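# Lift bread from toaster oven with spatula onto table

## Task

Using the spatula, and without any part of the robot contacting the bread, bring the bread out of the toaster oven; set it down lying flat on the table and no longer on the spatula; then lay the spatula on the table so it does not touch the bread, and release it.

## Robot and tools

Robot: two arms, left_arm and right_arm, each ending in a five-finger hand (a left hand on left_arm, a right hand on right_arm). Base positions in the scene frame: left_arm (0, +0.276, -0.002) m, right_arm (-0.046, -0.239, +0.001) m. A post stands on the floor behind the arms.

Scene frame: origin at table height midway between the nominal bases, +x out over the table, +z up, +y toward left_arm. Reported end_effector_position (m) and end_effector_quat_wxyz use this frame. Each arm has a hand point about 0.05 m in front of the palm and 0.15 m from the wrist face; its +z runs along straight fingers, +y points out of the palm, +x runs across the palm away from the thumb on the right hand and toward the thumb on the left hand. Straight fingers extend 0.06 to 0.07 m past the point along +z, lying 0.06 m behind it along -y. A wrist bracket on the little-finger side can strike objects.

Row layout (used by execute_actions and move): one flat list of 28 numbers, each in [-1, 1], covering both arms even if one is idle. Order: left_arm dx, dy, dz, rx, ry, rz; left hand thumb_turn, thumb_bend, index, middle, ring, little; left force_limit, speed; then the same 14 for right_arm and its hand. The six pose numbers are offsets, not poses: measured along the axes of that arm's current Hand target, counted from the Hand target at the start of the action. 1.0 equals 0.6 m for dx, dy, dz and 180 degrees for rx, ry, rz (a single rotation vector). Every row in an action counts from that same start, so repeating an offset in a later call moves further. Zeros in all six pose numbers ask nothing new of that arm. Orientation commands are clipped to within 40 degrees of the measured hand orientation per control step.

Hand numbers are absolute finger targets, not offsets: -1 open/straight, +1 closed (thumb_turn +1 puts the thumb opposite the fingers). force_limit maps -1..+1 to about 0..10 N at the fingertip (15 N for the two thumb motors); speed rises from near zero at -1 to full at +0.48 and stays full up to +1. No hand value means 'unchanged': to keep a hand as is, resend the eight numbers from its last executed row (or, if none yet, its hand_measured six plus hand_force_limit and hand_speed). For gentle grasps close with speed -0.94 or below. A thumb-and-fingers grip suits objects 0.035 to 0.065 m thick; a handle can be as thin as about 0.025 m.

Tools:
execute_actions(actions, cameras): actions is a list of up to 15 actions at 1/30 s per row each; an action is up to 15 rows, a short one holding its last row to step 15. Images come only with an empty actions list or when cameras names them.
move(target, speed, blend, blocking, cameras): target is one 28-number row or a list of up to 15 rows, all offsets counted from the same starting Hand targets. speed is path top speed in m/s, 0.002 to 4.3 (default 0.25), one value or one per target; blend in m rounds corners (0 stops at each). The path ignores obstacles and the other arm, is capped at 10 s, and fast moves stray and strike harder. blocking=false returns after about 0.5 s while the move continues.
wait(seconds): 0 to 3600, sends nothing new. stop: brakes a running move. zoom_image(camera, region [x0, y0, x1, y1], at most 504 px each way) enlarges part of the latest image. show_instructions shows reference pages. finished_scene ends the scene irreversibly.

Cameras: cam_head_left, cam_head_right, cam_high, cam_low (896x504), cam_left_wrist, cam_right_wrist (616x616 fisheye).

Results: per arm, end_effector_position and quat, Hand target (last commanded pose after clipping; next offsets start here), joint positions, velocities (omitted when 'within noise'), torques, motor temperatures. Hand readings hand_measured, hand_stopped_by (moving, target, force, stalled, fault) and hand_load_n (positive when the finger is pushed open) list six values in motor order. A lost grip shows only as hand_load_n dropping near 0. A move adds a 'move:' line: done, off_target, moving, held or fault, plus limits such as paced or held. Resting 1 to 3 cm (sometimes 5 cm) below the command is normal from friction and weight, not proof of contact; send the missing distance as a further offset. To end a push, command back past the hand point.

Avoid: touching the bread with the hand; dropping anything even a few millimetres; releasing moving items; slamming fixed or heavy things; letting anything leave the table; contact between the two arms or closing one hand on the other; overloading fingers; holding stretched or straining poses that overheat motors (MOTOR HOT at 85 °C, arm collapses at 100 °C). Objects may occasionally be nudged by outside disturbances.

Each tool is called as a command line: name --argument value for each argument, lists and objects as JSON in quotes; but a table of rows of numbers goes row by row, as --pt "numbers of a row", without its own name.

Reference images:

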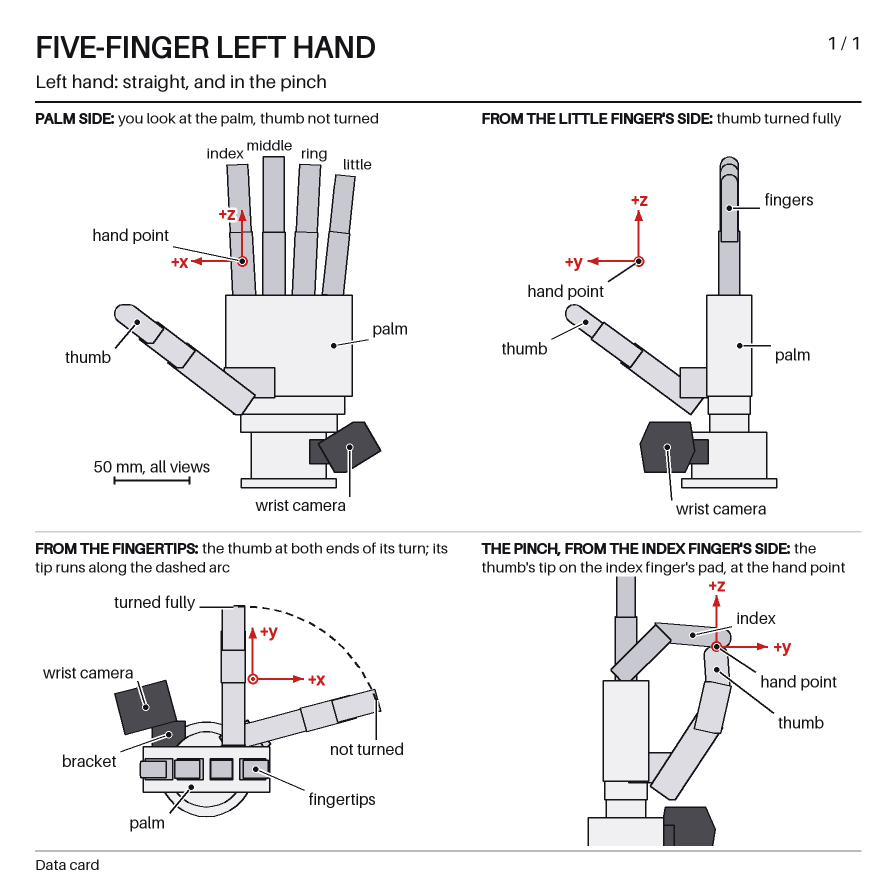

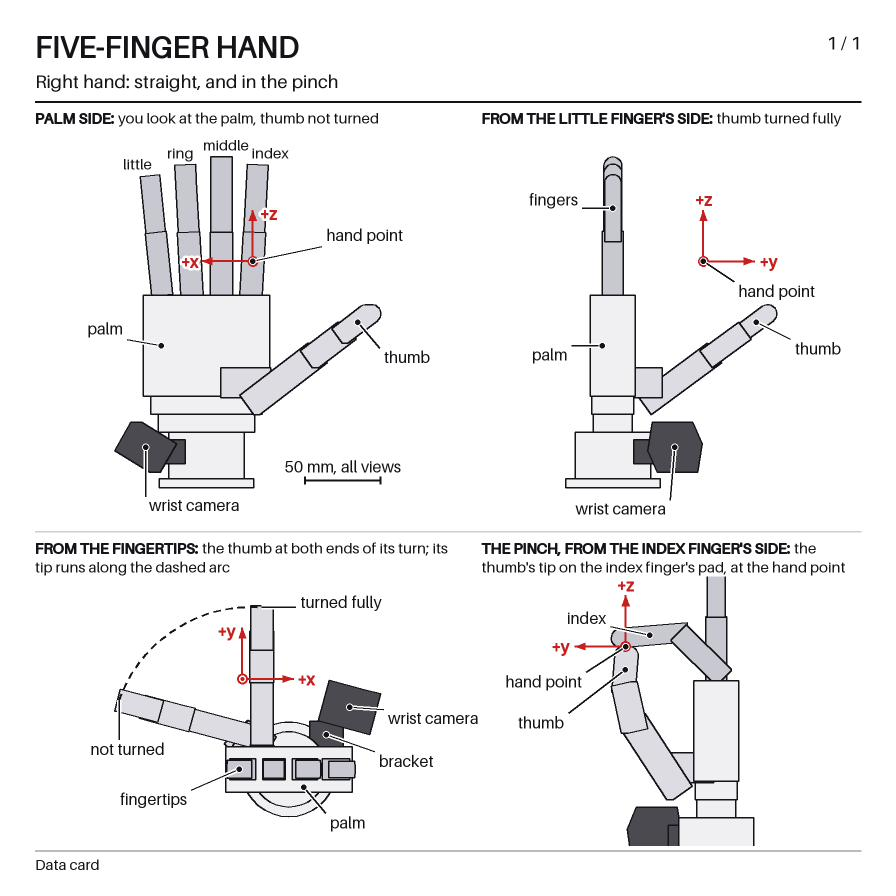

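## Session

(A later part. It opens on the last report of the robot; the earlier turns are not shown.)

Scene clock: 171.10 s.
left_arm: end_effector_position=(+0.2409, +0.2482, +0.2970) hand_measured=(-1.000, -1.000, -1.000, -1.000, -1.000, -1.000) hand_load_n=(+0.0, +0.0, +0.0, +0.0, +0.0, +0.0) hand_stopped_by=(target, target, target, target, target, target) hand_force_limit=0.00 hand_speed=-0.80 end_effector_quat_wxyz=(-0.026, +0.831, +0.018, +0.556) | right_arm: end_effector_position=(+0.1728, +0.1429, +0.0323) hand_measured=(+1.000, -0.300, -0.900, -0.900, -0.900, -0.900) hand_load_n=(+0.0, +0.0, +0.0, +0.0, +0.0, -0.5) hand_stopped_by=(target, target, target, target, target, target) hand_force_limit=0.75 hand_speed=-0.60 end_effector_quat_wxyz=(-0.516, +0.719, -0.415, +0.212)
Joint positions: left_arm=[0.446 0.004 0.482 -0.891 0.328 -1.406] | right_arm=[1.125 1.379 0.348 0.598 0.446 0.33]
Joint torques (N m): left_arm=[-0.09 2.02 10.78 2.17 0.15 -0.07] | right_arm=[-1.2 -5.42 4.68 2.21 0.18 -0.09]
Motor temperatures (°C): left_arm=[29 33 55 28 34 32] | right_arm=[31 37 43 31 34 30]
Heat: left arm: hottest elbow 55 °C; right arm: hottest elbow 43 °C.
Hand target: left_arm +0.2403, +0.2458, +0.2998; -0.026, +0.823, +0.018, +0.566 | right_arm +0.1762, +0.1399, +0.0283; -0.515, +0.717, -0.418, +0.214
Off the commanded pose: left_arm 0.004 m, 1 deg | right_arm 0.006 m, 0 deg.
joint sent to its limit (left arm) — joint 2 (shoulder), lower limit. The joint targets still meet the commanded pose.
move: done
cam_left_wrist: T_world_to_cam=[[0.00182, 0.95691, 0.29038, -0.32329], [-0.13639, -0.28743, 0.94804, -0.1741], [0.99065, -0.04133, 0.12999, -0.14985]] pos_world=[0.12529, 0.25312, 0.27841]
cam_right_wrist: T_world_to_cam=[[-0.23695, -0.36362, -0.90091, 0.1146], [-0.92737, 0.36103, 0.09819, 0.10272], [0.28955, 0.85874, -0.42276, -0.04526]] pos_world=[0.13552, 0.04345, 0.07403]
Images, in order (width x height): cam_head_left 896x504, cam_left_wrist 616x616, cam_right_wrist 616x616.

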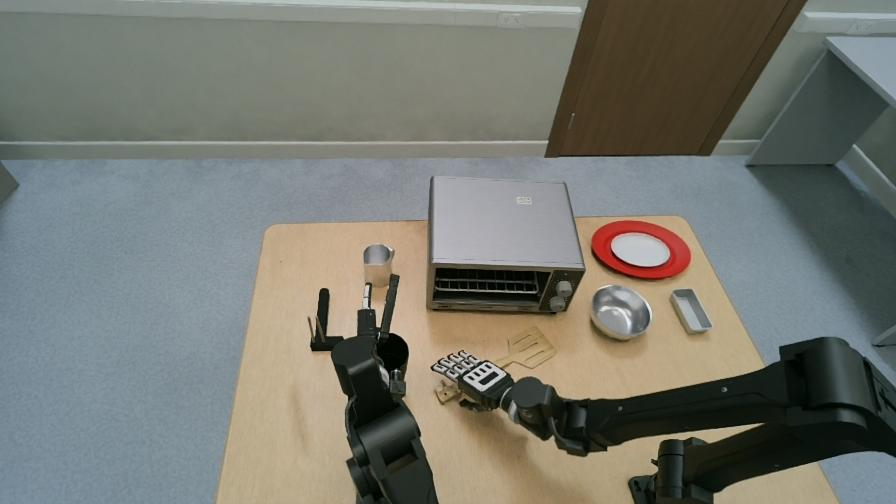

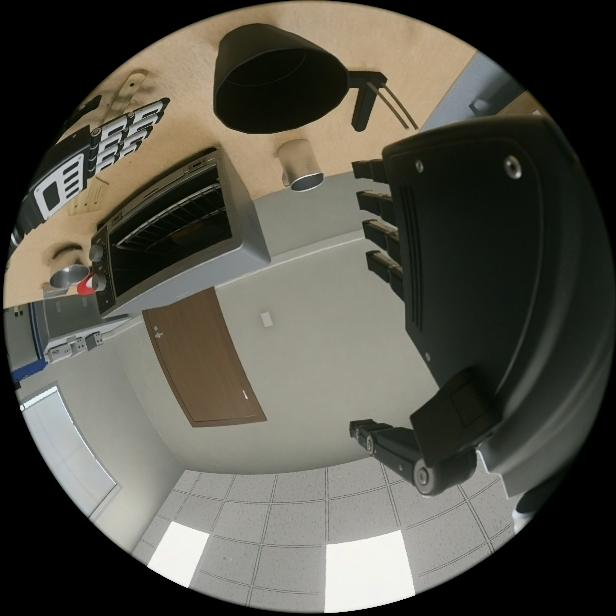

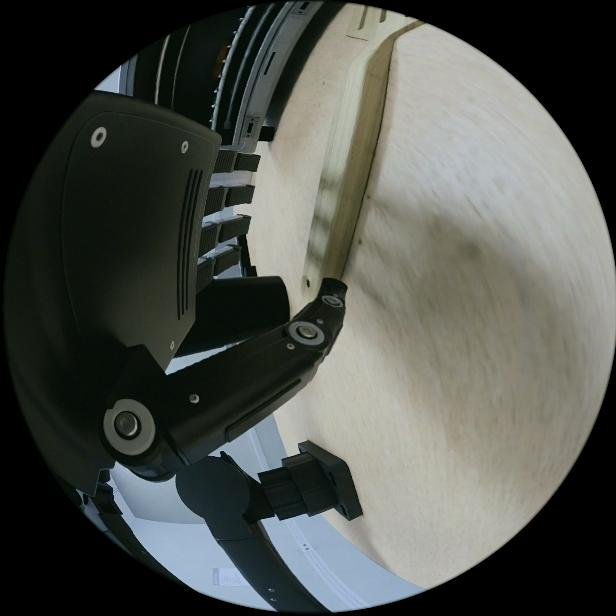

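move --pt "0 0 0 0 0 0 -1 -1 -1 -1 -1 -1 0 -0.8 -0.0268 0.0115 0.0107 0 0 0 1 -0.35 -0.9 -0.9 -0.9 -0.9 0.75 -0.6" --speed 0.04 --cameras '["cam_left_wrist","cam_right_wrist"]'

zoom_image --camera "cam_left_wrist" --region '[20, 50, 180, 210]'

Scene clock: 172.53 s.
left_arm: end_effector_position=(+0.2409, +0.2482, +0.2970) hand_measured=(-1.000, -1.000, -1.000, -1.000, -1.000, -1.000) hand_load_n=(+0.0, +0.0, +0.0, +0.0, +0.0, +0.0) hand_stopped_by=(target, target, target, target, target, target) hand_force_limit=0.00 hand_speed=-0.80 end_effector_quat_wxyz=(-0.026, +0.831, +0.018, +0.556) | right_arm: end_effector_position=(+0.1685, +0.1417, +0.0151) hand_measured=(+1.000, -0.350, -0.900, -0.900, -0.900, -0.900) hand_load_n=(+0.0, +0.0, +0.0, +0.0, -0.5, +0.0) hand_stopped_by=(target, target, target, target, target, target) hand_force_limit=0.75 hand_speed=-0.60 end_effector_quat_wxyz=(-0.502, +0.725, -0.417, +0.221)
Joint positions: left_arm=[0.446 0.004 0.482 -0.891 0.328 -1.406] | right_arm=[1.148 1.433 0.348 0.618 0.482 0.337]
Joint torques (N m): left_arm=[-0.03 1.9 10.74 2.13 0.14 -0.06] | right_arm=[0.62 -5.71 6.43 2.15 0.37 0]
Motor temperatures (°C): left_arm=[29 33 55 28 34 32] | right_arm=[31 37 43 32 34 30]
Heat: left arm: hottest elbow 55 °C; right arm: hottest elbow 43 °C.
Hand target: left_arm +0.2403, +0.2458, +0.2998; -0.026, +0.823, +0.018, +0.566 | right_arm +0.1693, +0.1560, +0.0217; -0.515, +0.717, -0.418, +0.214
Off the commanded pose: left_arm 0.004 m, 1 deg | right_arm 0.016 m, 2 deg.
joint sent to its limit (left arm) — joint 2 (shoulder), lower limit. The joint targets still meet the commanded pose.
move: off_target (right_arm)
cam_left_wrist: T_world_to_cam=[[0.00182, 0.95691, 0.29038, -0.32329], [-0.13639, -0.28743, 0.94804, -0.1741], [0.99065, -0.04133, 0.12999, -0.14985]] pos_world=[0.12529, 0.25312, 0.27841]
cam_right_wrist: T_world_to_cam=[[-0.24399, -0.39061, -0.88764, 0.10244], [-0.9229, 0.37465, 0.08882, 0.09831], [0.29786, 0.84087, -0.4519, -0.04871]] pos_world=[0.13023, 0.04414, 0.06018]

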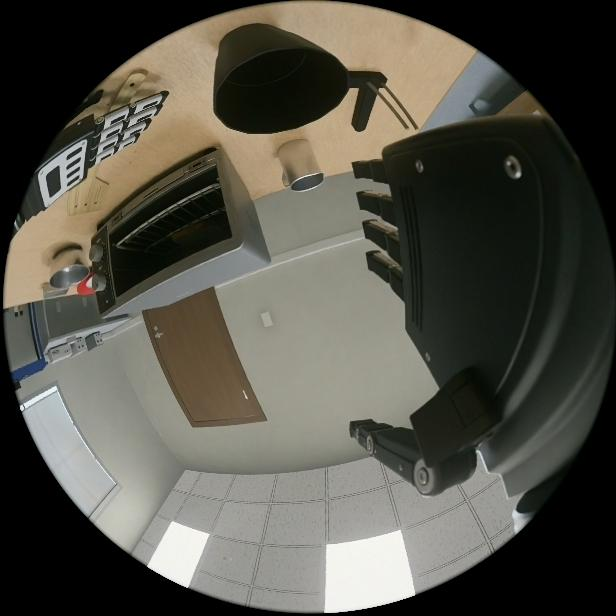

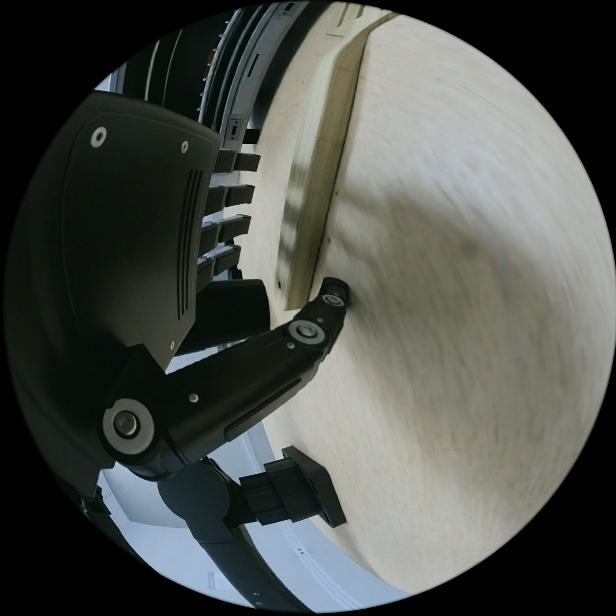

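Scaled by 3.150 from the camera's image (finer frame: 880x880).

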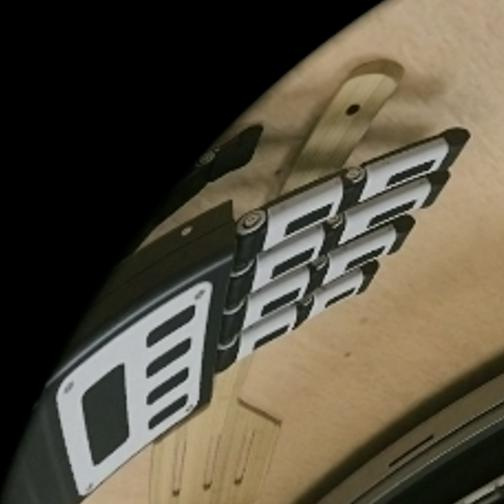

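move --pt "0 0 0 0 0 0 -1 -1 -1 -1 -1 -1 0 -0.8 -0.0173 -0.0168 0.0023 0 0 0 1 -0.35 -0.9 -0.9 -0.9 -0.9 0.75 -0.6" --speed 0.04 --cameras '["cam_left_wrist","cam_right_wrist"]'

zoom_image --camera "cam_left_wrist" --region '[20, 50, 180, 210]'

Scene clock: 173.53 s.
left_arm: end_effector_position=(+0.2409, +0.2482, +0.2970) hand_measured=(-1.000, -1.000, -1.000, -1.000, -1.000, -1.000) hand_load_n=(+0.0, +0.0, +0.0, +0.0, +0.5, +0.0) hand_stopped_by=(target, target, target, target, target, target) hand_force_limit=0.00 hand_speed=-0.80 end_effector_quat_wxyz=(-0.026, +0.831, +0.018, +0.556) | right_arm: end_effector_position=(+0.1672, +0.1508, +0.0197) hand_measured=(+1.000, -0.350, -0.900, -0.900, -0.900, -0.900) hand_load_n=(+0.0, +0.0, +0.0, +0.0, -0.5, +0.0) hand_stopped_by=(target, target, target, target, target, target) hand_force_limit=0.75 hand_speed=-0.60 end_effector_quat_wxyz=(-0.504, +0.724, -0.416, +0.221)
Joint positions: left_arm=[0.446 0.004 0.482 -0.891 0.328 -1.406] | right_arm=[1.165 1.433 0.37 0.597 0.497 0.345]
Joint torques (N m): left_arm=[-0.03 2.02 10.76 2.18 0.16 -0.06] | right_arm=[0.56 -7.71 7.43 0.65 0.36 0.05]
Motor temperatures (°C): left_arm=[29 33 55 28 34 32] | right_arm=[31 37 43 31 34 30]
Heat: left arm: hottest elbow 55 °C; right arm: hottest elbow 43 °C.
Hand target: left_arm +0.2403, +0.2458, +0.2998; -0.026, +0.823, +0.018, +0.566 | right_arm +0.1683, +0.1665, +0.0317; -0.515, +0.717, -0.418, +0.214
Off the commanded pose: left_arm 0.004 m, 1 deg | right_arm 0.020 m, 2 deg.
joint sent to its limit (left arm) — joint 2 (shoulder), lower limit. The joint targets still meet the commanded pose.
move: off_target (right_arm)
cam_left_wrist: T_world_to_cam=[[0.00182, 0.95691, 0.29038, -0.32329], [-0.13639, -0.28743, 0.94804, -0.1741], [0.99065, -0.04133, 0.12999, -0.14985]] pos_world=[0.12529, 0.25312, 0.27841]
cam_right_wrist: T_world_to_cam=[[-0.24214, -0.38742, -0.88954, 0.10906], [-0.92319, 0.37404, 0.0884, 0.09337], [0.29848, 0.84262, -0.44823, -0.05437]] pos_world=[0.12883, 0.05314, 0.06439]

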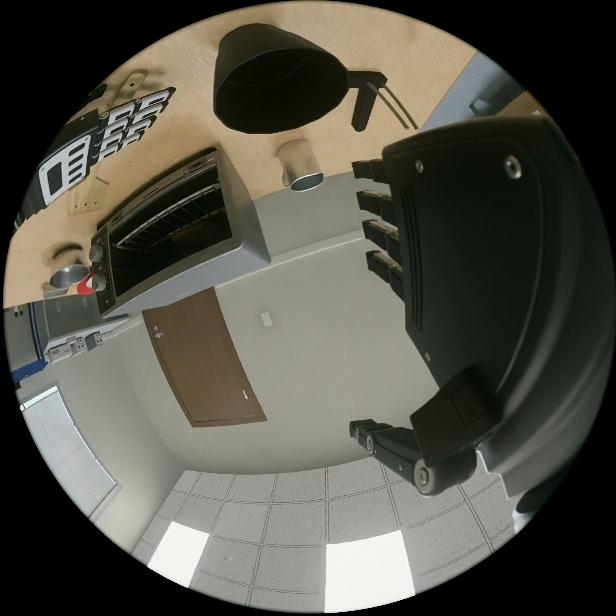

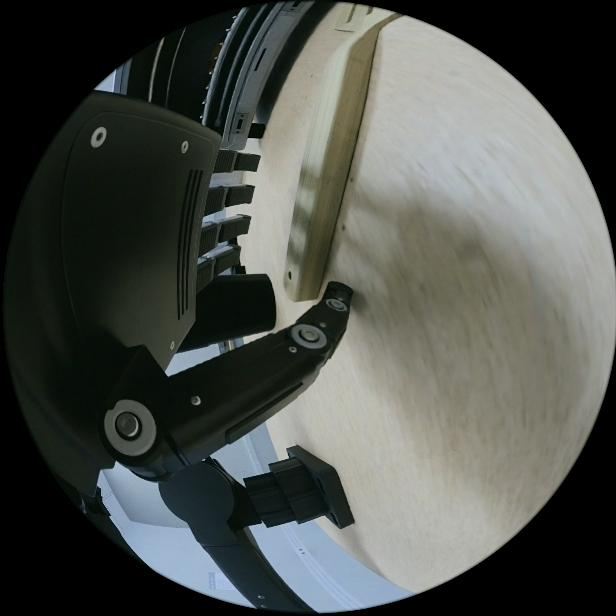

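Scaled by 3.150 from the camera's image (finer frame: 880x880).

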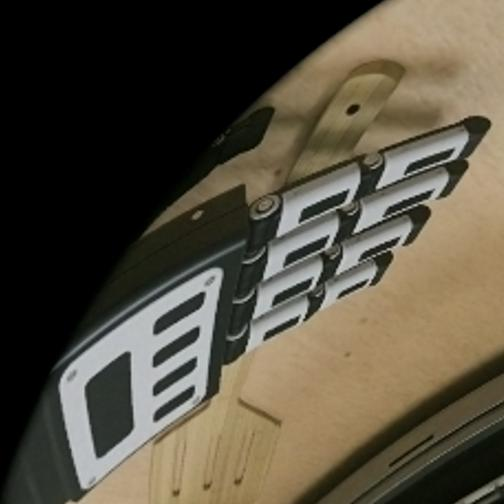

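execute_actions --actions '[[[0,0,0,0,0,0,-1,-1,-1,-1,-1,-1,0,-0.8,0,0,0,0,0,0,1,-0.1,-0.3,-0.3,-0.3,-0.3,0.75,-0.7]],[[0,0,0,0,0,0,-1,-1,-1,-1,-1,-1,0,-0.8,0,0,0,0,0,0,1,-0.1,-0.3,-0.3,-0.3,-0.3,0.75,-0.7]]]' --cameras '["cam_left_wrist","cam_right_wrist"]'

zoom_image --camera "cam_left_wrist" --region '[20, 50, 180, 210]'

Scene clock: 174.90 s.
left_arm: end_effector_position=(+0.2409, +0.2482, +0.2970) hand_measured=(-1.000, -1.000, -1.000, -1.000, -1.000, -1.000) hand_load_n=(+0.0, +0.0, +0.0, +0.0, +0.0, -0.5) hand_stopped_by=(target, target, target, target, target, target) hand_force_limit=0.00 hand_speed=-0.80 end_effector_quat_wxyz=(-0.026, +0.831, +0.018, +0.556) | right_arm: end_effector_position=(+0.1672, +0.1508, +0.0196) hand_measured=(+1.000, -0.100, -0.300, -0.300, -0.300, -0.300) hand_load_n=(+0.0, +0.5, +0.0, +0.0, +0.0, +0.0) hand_stopped_by=(target, target, target, target, target, target) hand_force_limit=0.75 hand_speed=-0.70 end_effector_quat_wxyz=(-0.504, +0.724, -0.417, +0.221)
Joint positions: left_arm=[0.446 0.004 0.482 -0.891 0.328 -1.406] | right_arm=[1.165 1.433 0.37 0.597 0.497 0.346]
Joint torques (N m): left_arm=[-0.09 1.96 10.74 2.14 0.16 -0.06] | right_arm=[0.32 -7.71 7.38 0.62 0.36 0.01]
Heat: left arm: hottest elbow 54 °C; right arm: hottest elbow 43 °C.
Hand target: left_arm +0.2403, +0.2458, +0.2998; -0.026, +0.823, +0.018, +0.566 | right_arm +0.1683, +0.1665, +0.0316; -0.515, +0.717, -0.418, +0.214
Off the commanded pose: left_arm 0.004 m, 1 deg | right_arm 0.020 m, 2 deg.
joint sent to its limit (left arm) — joint 2 (shoulder), lower limit. The joint targets still meet the commanded pose.
Step readings (end_effector_position of left_arm | right_arm):
0: (+0.2409, +0.2482, +0.2970) | (+0.1671, +0.1508, +0.0196)
1: (+0.2409, +0.2482, +0.2970) | (+0.1671, +0.1508, +0.0196)
2: (+0.2409, +0.2482, +0.2970) | (+0.1671, +0.1508, +0.0196)
4: (+0.2409, +0.2482, +0.2970) | (+0.1672, +0.1507, +0.0196)
8: (+0.2409, +0.2482, +0.2970) | (+0.1672, +0.1507, +0.0196)
15: (+0.2409, +0.2482, +0.2970) | (+0.1672, +0.1507, +0.0196)
16: (+0.2409, +0.2482, +0.2970) | (+0.1672, +0.1507, +0.0196)
17: (+0.2409, +0.2482, +0.2970) | (+0.1672, +0.1507, +0.0196)
19: (+0.2409, +0.2482, +0.2970) | (+0.1672, +0.1507, +0.0196)
23: (+0.2409, +0.2482, +0.2970) | (+0.1672, +0.1507, +0.0196)
30: (+0.2409, +0.2482, +0.2970) | (+0.1672, +0.1508, +0.0196)
cam_left_wrist: T_world_to_cam=[[0.00182, 0.95691, 0.29038, -0.32329], [-0.13639, -0.28743, 0.94804, -0.1741], [0.99065, -0.04133, 0.12999, -0.14985]] pos_world=[0.12529, 0.25312, 0.27841]
cam_right_wrist: T_world_to_cam=[[-0.24303, -0.38678, -0.88957, 0.10901], [-0.92283, 0.37474, 0.08918, 0.09328], [0.29887, 0.84259, -0.44801, -0.05439]] pos_world=[0.12883, 0.05304, 0.06429]

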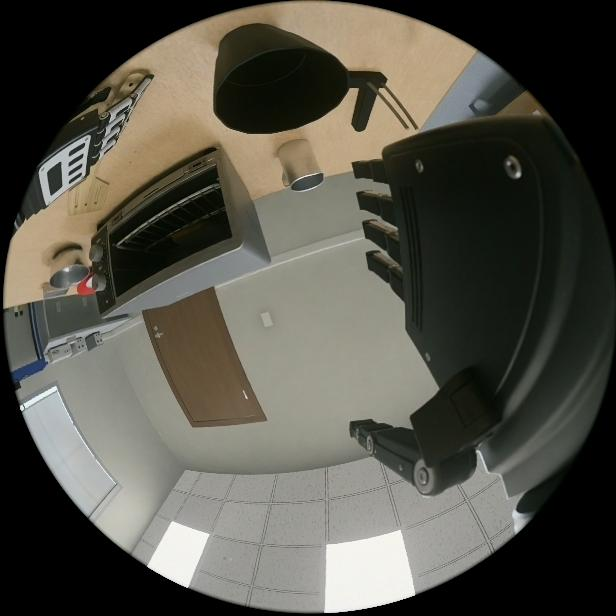

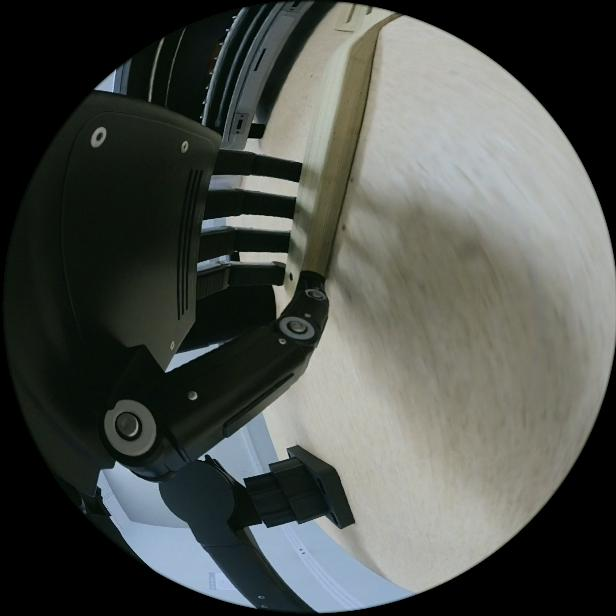

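Scaled by 3.150 from the camera's image (finer frame: 880x880).

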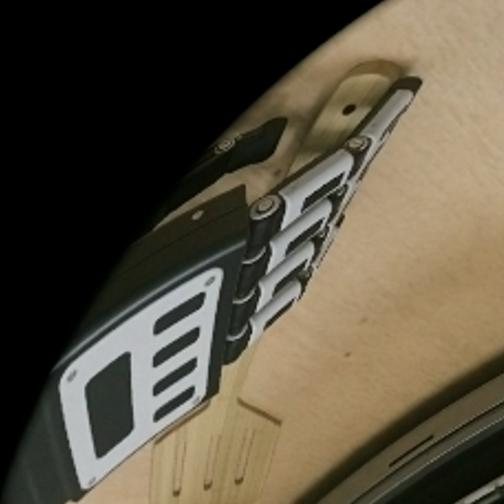

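move --pt "0 0 0 0 0 0 -1 -1 -1 -1 -1 -1 0 -0.8 0.0140 -0.0035 -0.0035 0 0 0 1 -0.1 -0.3 -0.3 -0.3 -0.3 0.75 -0.7" --speed 0.04 --cameras '["cam_left_wrist","cam_right_wrist"]'

zoom_image --camera "cam_left_wrist" --region '[20, 50, 180, 210]'

Scene clock: 175.87 s.
left_arm: end_effector_position=(+0.2409, +0.2482, +0.2970) hand_measured=(-1.000, -1.000, -1.000, -1.000, -1.000, -1.000) hand_load_n=(+0.0, +0.0, +0.0, +0.0, +0.0, +0.0) hand_stopped_by=(target, target, target, target, target, target) hand_force_limit=0.00 hand_speed=-0.80 end_effector_quat_wxyz=(-0.026, +0.831, +0.018, +0.556) | right_arm: end_effector_position=(+0.1656, +0.1531, +0.0230) hand_measured=(+1.000, -0.100, -0.300, -0.300, -0.300, -0.300) hand_load_n=(+0.0, +0.0, +0.0, +0.0, +0.5, +0.0) hand_stopped_by=(target, target, target, target, target, target) hand_force_limit=0.75 hand_speed=-0.70 end_effector_quat_wxyz=(-0.508, +0.724, -0.414, +0.214)
Joint positions: left_arm=[0.446 0.004 0.482 -0.891 0.328 -1.406] | right_arm=[1.163 1.424 0.37 0.597 0.482 0.346]
Joint torques (N m): left_arm=[-0.15 2.02 10.76 2.14 0.16 -0.07] | right_arm=[-1.03 -8.06 6.45 0.72 0.22 -0.06]
Heat: left arm: hottest elbow 54 °C; right arm: hottest elbow 43 °C.
Hand target: left_arm +0.2403, +0.2458, +0.2998; -0.026, +0.823, +0.018, +0.566 | right_arm +0.1723, +0.1586, +0.0333; -0.515, +0.717, -0.418, +0.214
Off the commanded pose: left_arm 0.004 m, 1 deg | right_arm 0.013 m, 1 deg.
joint sent to its limit (left arm) — joint 2 (shoulder), lower limit. The joint targets still meet the commanded pose.
move: off_target (right_arm)
cam_left_wrist: T_world_to_cam=[[0.00182, 0.95691, 0.29038, -0.32329], [-0.13639, -0.28743, 0.94804, -0.1741], [0.99065, -0.04133, 0.12999, -0.14985]] pos_world=[0.12529, 0.25312, 0.27841]
cam_right_wrist: T_world_to_cam=[[-0.24103, -0.38025, -0.89292, 0.11126], [-0.92713, 0.36223, 0.09601, 0.09312], [0.28693, 0.851, -0.43985, -0.0539]] pos_world=[0.12862, 0.05445, 0.0667]

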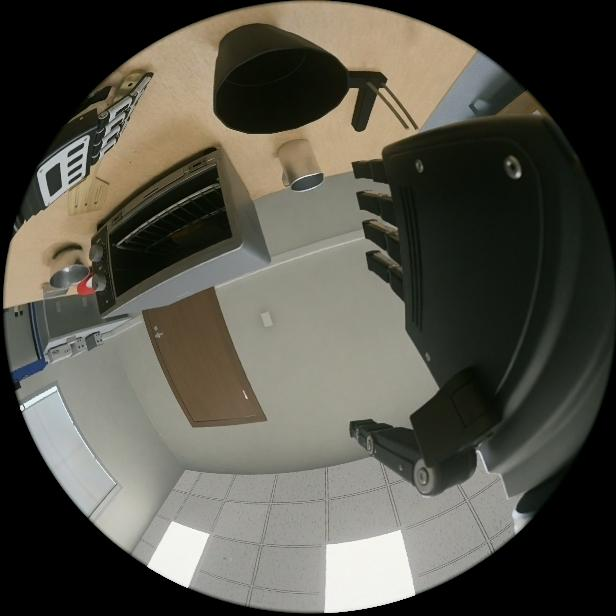

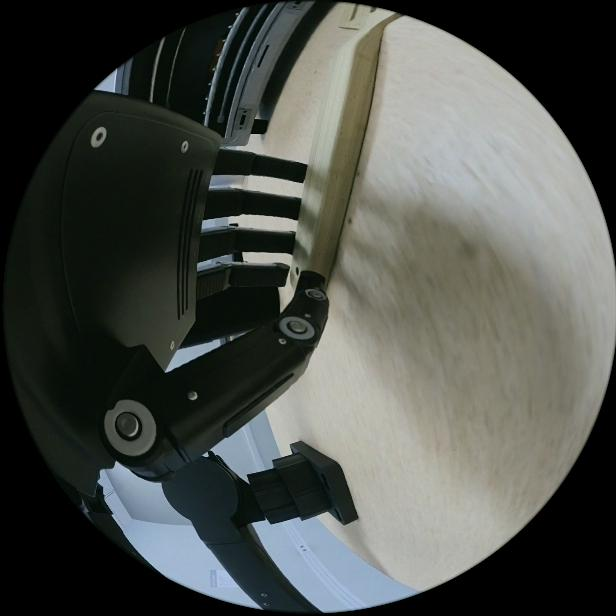

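Scaled by 3.150 from the camera's image (finer frame: 880x880).

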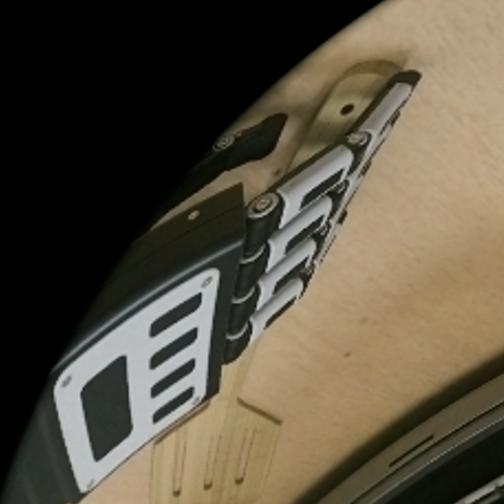

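move --pt "0 0 0 0 0 0 -1 -1 -1 -1 -1 -1 0 -0.8 0.0174 0 -0.0044 0 0 0 1 -0.1 -0.3 -0.3 -0.3 -0.3 0.75 -0.7" --speed 0.04 --cameras '["cam_left_wrist","cam_right_wrist"]'

zoom_image --camera "cam_left_wrist" --region '[20, 50, 180, 210]'

Scene clock: 176.67 s.
left_arm: end_effector_position=(+0.2409, +0.2482, +0.2970) hand_measured=(-1.000, -1.000, -1.000, -1.000, -1.000, -1.000) hand_load_n=(+0.0, -0.5, +0.0, +0.0, +0.0, +0.0) hand_stopped_by=(target, target, target, target, target, target) hand_force_limit=0.00 hand_speed=-0.80 end_effector_quat_wxyz=(-0.026, +0.831, +0.018, +0.556) | right_arm: end_effector_position=(+0.1725, +0.1517, +0.0293) hand_measured=(+1.000, -0.100, -0.300, -0.300, -0.300, -0.300) hand_load_n=(+0.0, +0.5, +0.0, +0.0, +0.0, +0.0) hand_stopped_by=(target, target, target, target, target, target) hand_force_limit=0.75 hand_speed=-0.70 end_effector_quat_wxyz=(-0.514, +0.719, -0.419, +0.210)
Joint positions: left_arm=[0.446 0.004 0.482 -0.891 0.328 -1.406] | right_arm=[1.137 1.408 0.37 0.597 0.458 0.346]
Joint torques (N m): left_arm=[-0.03 1.96 10.74 2.18 0.15 -0.06] | right_arm=[-1.32 -8.23 4.92 1.2 0.17 -0.24]
Heat: left arm: hottest elbow 54 °C; right arm: hottest elbow 43 °C.
Hand target: left_arm +0.2403, +0.2458, +0.2998; -0.026, +0.823, +0.018, +0.566 | right_arm +0.1762, +0.1485, +0.0330; -0.515, +0.717, -0.418, +0.214
Off the commanded pose: left_arm 0.004 m, 1 deg | right_arm 0.006 m, 1 deg.
joint sent to its limit (left arm) — joint 2 (shoulder), lower limit. The joint targets still meet the commanded pose.
move: done
cam_left_wrist: T_world_to_cam=[[0.00182, 0.95691, 0.29038, -0.32329], [-0.13639, -0.28743, 0.94804, -0.1741], [0.99065, -0.04133, 0.12999, -0.14985]] pos_world=[0.12529, 0.25312, 0.27841]
cam_right_wrist: T_world_to_cam=[[-0.24555, -0.36236, -0.89911, 0.11634], [-0.92513, 0.36464, 0.1057, 0.09843], [0.28955, 0.85775, -0.42476, -0.05385]] pos_world=[0.13522, 0.05245, 0.07132]

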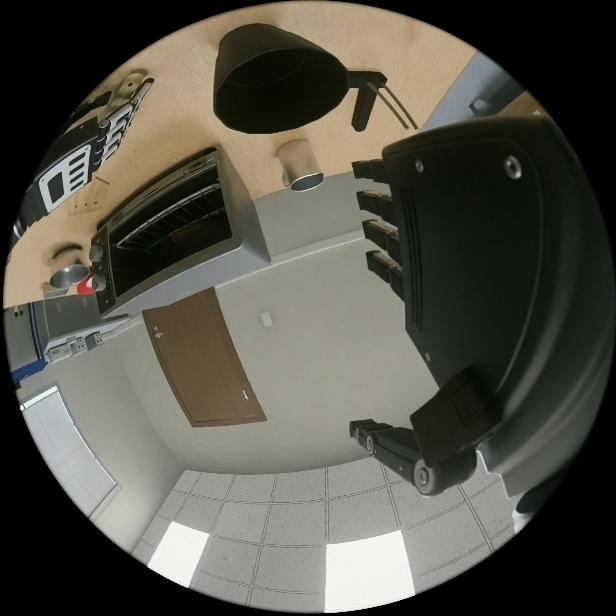

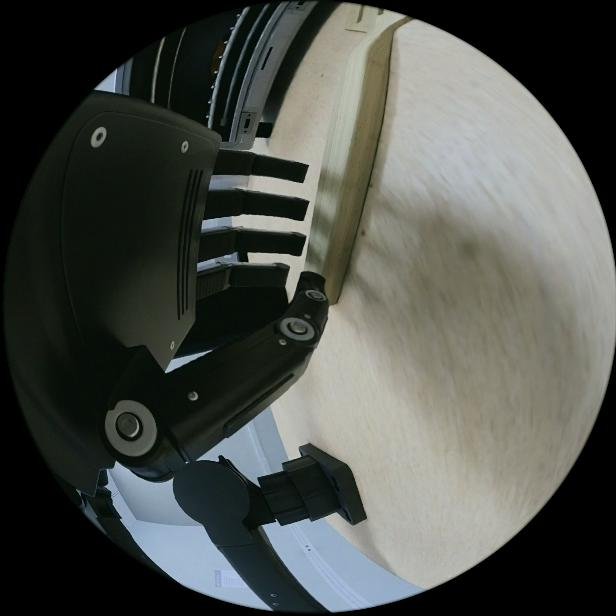

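Scaled by 3.150 from the camera's image (finer frame: 880x880).

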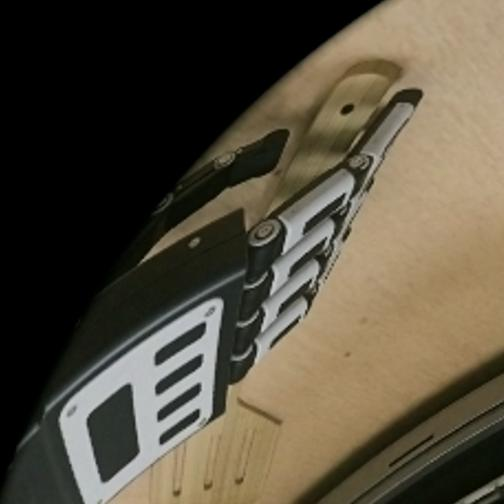

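move --pt "0 0 0 0 0 0 -1 -1 -1 -1 -1 -1 0 -0.8 0.0017 0.0122 0.005 0 0 0 1 -0.1 -0.3 -0.3 -0.3 -0.3 0.75 -0.7" --speed 0.04 --cameras '["cam_left_wrist","cam_right_wrist"]'

zoom_image --camera "cam_left_wrist" --region '[20, 50, 180, 210]'

Scene clock: 177.50 s.
left_arm: end_effector_position=(+0.2409, +0.2482, +0.2970) hand_measured=(-1.000, -1.000, -1.000, -1.000, -1.000, -1.000) hand_load_n=(+0.0, +0.0, +0.0, +0.0, +0.0, +0.0) hand_stopped_by=(target, target, target, target, target, target) hand_force_limit=0.00 hand_speed=-0.80 end_effector_quat_wxyz=(-0.026, +0.831, +0.018, +0.556) | right_arm: end_effector_position=(+0.1732, +0.1535, +0.0310) hand_measured=(+1.000, -0.100, -0.300, -0.300, -0.300, -0.300) hand_load_n=(+0.0, +0.0, +0.0, +0.0, +0.0, +0.0) hand_stopped_by=(target, target, target, target, target, target) hand_force_limit=0.75 hand_speed=-0.70 end_effector_quat_wxyz=(-0.518, +0.716, -0.419, +0.209)
Joint positions: left_arm=[0.446 0.004 0.482 -0.891 0.328 -1.406] | right_arm=[1.137 1.412 0.37 0.611 0.457 0.346]
Joint torques (N m): left_arm=[-0.09 2.02 10.77 2.17 0.15 -0.07] | right_arm=[-0.85 -5.48 4.36 2.13 0.16 -0.19]
Heat: left arm: hottest elbow 54 °C; right arm: hottest elbow 43 °C.
Hand target: left_arm +0.2403, +0.2458, +0.2998; -0.026, +0.823, +0.018, +0.566 | right_arm +0.1761, +0.1486, +0.0250; -0.515, +0.717, -0.418, +0.214
Off the commanded pose: left_arm 0.004 m, 1 deg | right_arm 0.008 m, 1 deg.
joint sent to its limit (left arm) — joint 2 (shoulder), lower limit. The joint targets still meet the commanded pose.
move: done
cam_left_wrist: T_world_to_cam=[[0.00182, 0.95691, 0.29038, -0.32329], [-0.13639, -0.28743, 0.94804, -0.1741], [0.99065, -0.04133, 0.12999, -0.14985]] pos_world=[0.12529, 0.25312, 0.27841]
cam_right_wrist: T_world_to_cam=[[-0.24168, -0.35351, -0.90367, 0.11672], [-0.92568, 0.36331, 0.10544, 0.09853], [0.29103, 0.86199, -0.41505, -0.05602]] pos_world=[0.13572, 0.05376, 0.07184]

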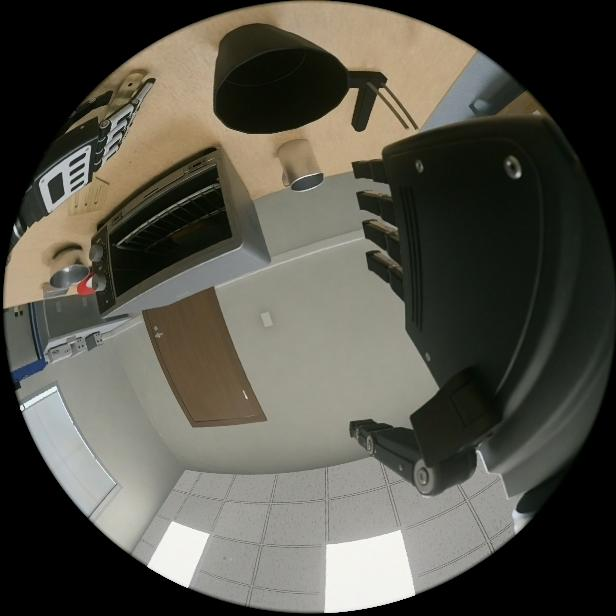

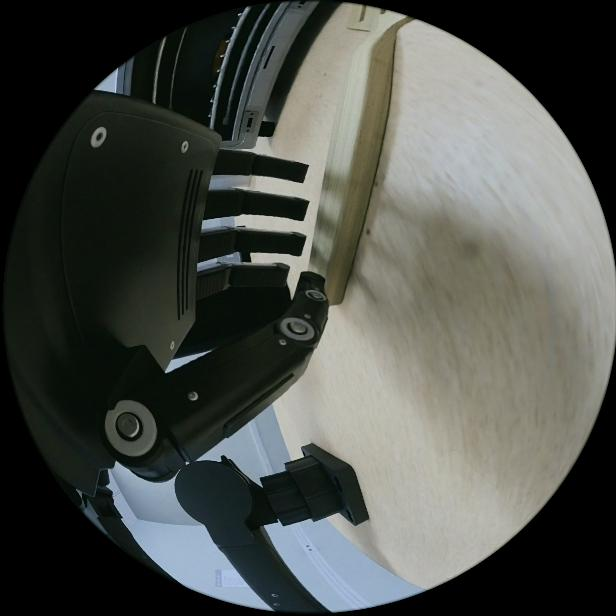

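Scaled by 3.150 from the camera's image (finer frame: 880x880).

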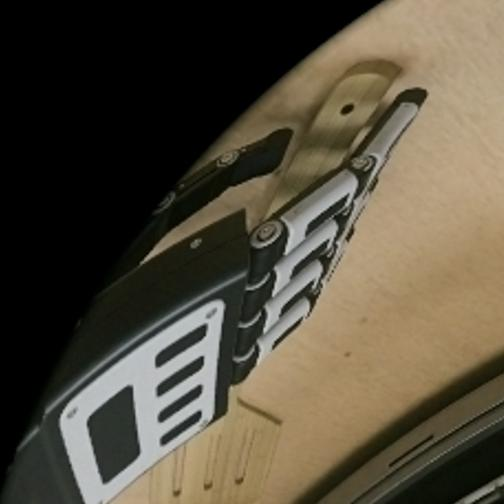

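move --target '[0,0,0,0,0,0,-1,-1,-1,-1,-1,-1,0,-0.8,0.0033,0.0130,-0.0017,0,0,0,1,-0.1,-0.3,-0.3,-0.3,-0.3,0.75,-0.7]' --speed 0.05 --cameras '["cam_head_right","cam_head_left","cam_right_wrist","cam_left_wrist"]'

Scene clock: 178.90 s.
left_arm: end_effector_position=(+0.2409, +0.2482, +0.2970) hand_measured=(-1.000, -1.000, -1.000, -1.000, -1.000, -1.000) hand_load_n=(-0.5, +0.0, +0.0, +0.0, +0.0, +0.0) hand_stopped_by=(target, target, target, target, target, target) hand_force_limit=0.00 hand_speed=-0.80 end_effector_quat_wxyz=(-0.026, +0.831, +0.018, +0.556) | right_arm: end_effector_position=(+0.1709, +0.1483, +0.0221) hand_measured=(+1.000, -0.100, -0.300, -0.300, -0.300, -0.300) hand_load_n=(+0.0, +0.0, +0.0, +0.0, +0.0, +0.0) hand_stopped_by=(target, target, target, target, target, target) hand_force_limit=0.75 hand_speed=-0.70 end_effector_quat_wxyz=(-0.516, +0.717, -0.419, +0.210)
Joint positions: left_arm=[0.446 0.004 0.482 -0.891 0.328 -1.406] | right_arm=[1.137 1.435 0.352 0.647 0.457 0.346]
Joint torques (N m): left_arm=[-0.21 1.96 10.73 2.15 0.15 -0.07] | right_arm=[-0.73 -5.42 4.33 2.28 0.32 -0.17]
Heat: left arm: hottest elbow 54 °C; right arm: hottest elbow 42 °C.
Hand target: left_arm +0.2403, +0.2458, +0.2998; -0.026, +0.823, +0.018, +0.566 | right_arm +0.1735, +0.1454, +0.0180; -0.515, +0.717, -0.418, +0.214
Off the commanded pose: left_arm 0.004 m, 1 deg | right_arm 0.006 m, 1 deg.
joint sent to its limit (left arm) — joint 2 (shoulder), lower limit. The joint targets still meet the commanded pose.
move: done
cam_left_wrist: T_world_to_cam=[[0.00182, 0.95691, 0.29038, -0.32329], [-0.13639, -0.28743, 0.94804, -0.1741], [0.99065, -0.04133, 0.12999, -0.14985]] pos_world=[0.12529, 0.25312, 0.27841]
cam_right_wrist: T_world_to_cam=[[-0.24336, -0.35727, -0.90174, 0.10711], [-0.92549, 0.36375, 0.10565, 0.09914], [0.29026, 0.86026, -0.41917, -0.05411]] pos_world=[0.13352, 0.04875, 0.06343]
Images, in order (width x height): cam_head_left 896x504, cam_head_right 896x504, cam_left_wrist 616x616, cam_right_wrist 616x616.

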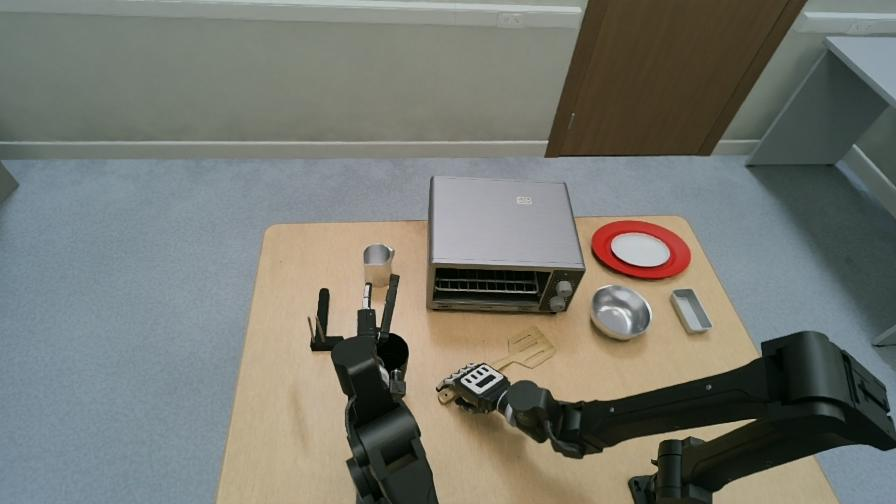

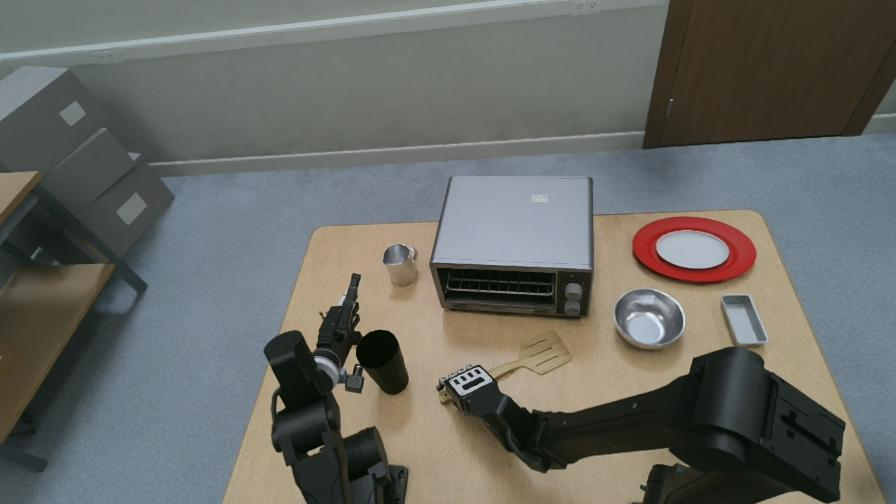

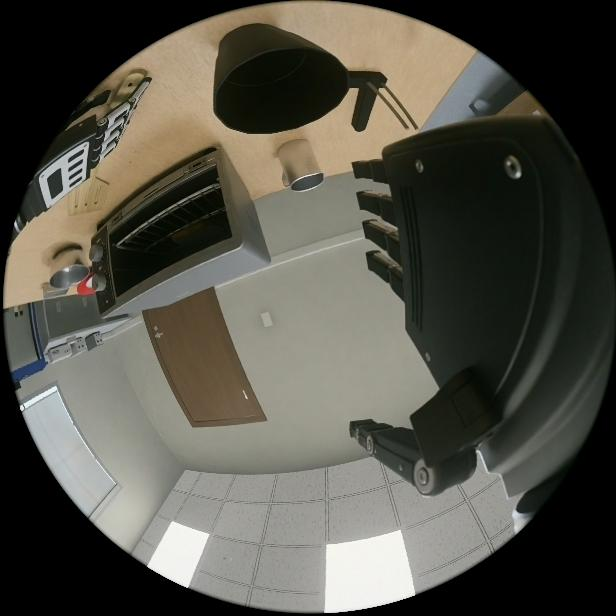

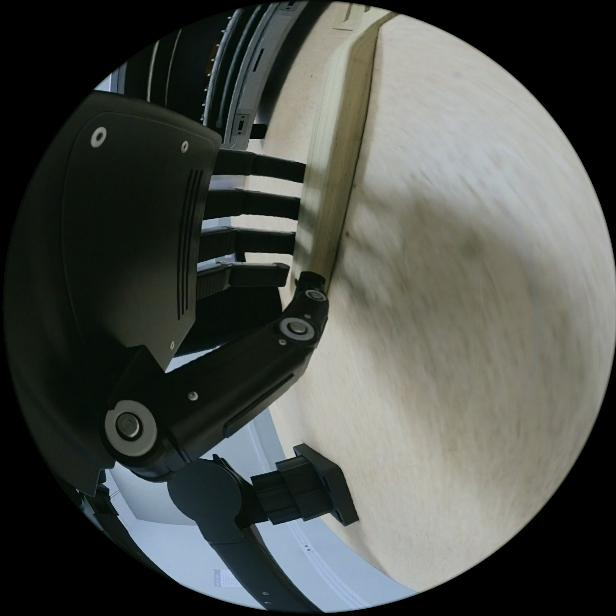

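zoom_image --camera "cam_right_wrist" --region '[200, 180, 460, 400]'

zoom_image --camera "cam_left_wrist" --region '[20, 50, 180, 210]'

Scaled by 1.938 from the camera's image (finer frame: 880x880).

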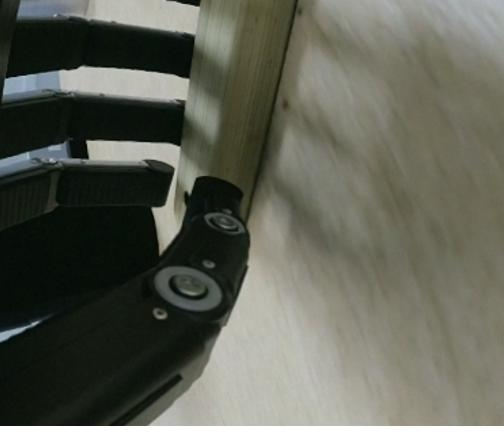

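Scaled by 3.150 from the camera's image (finer frame: 880x880).

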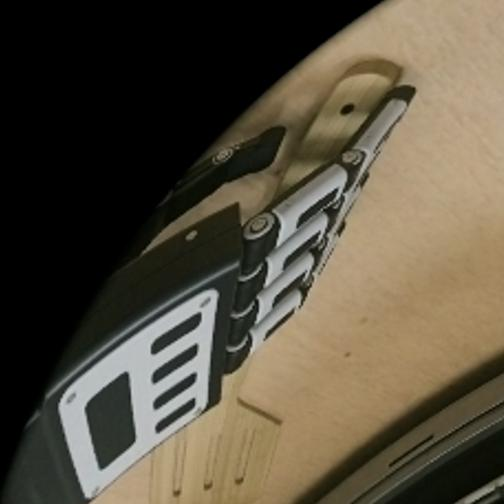

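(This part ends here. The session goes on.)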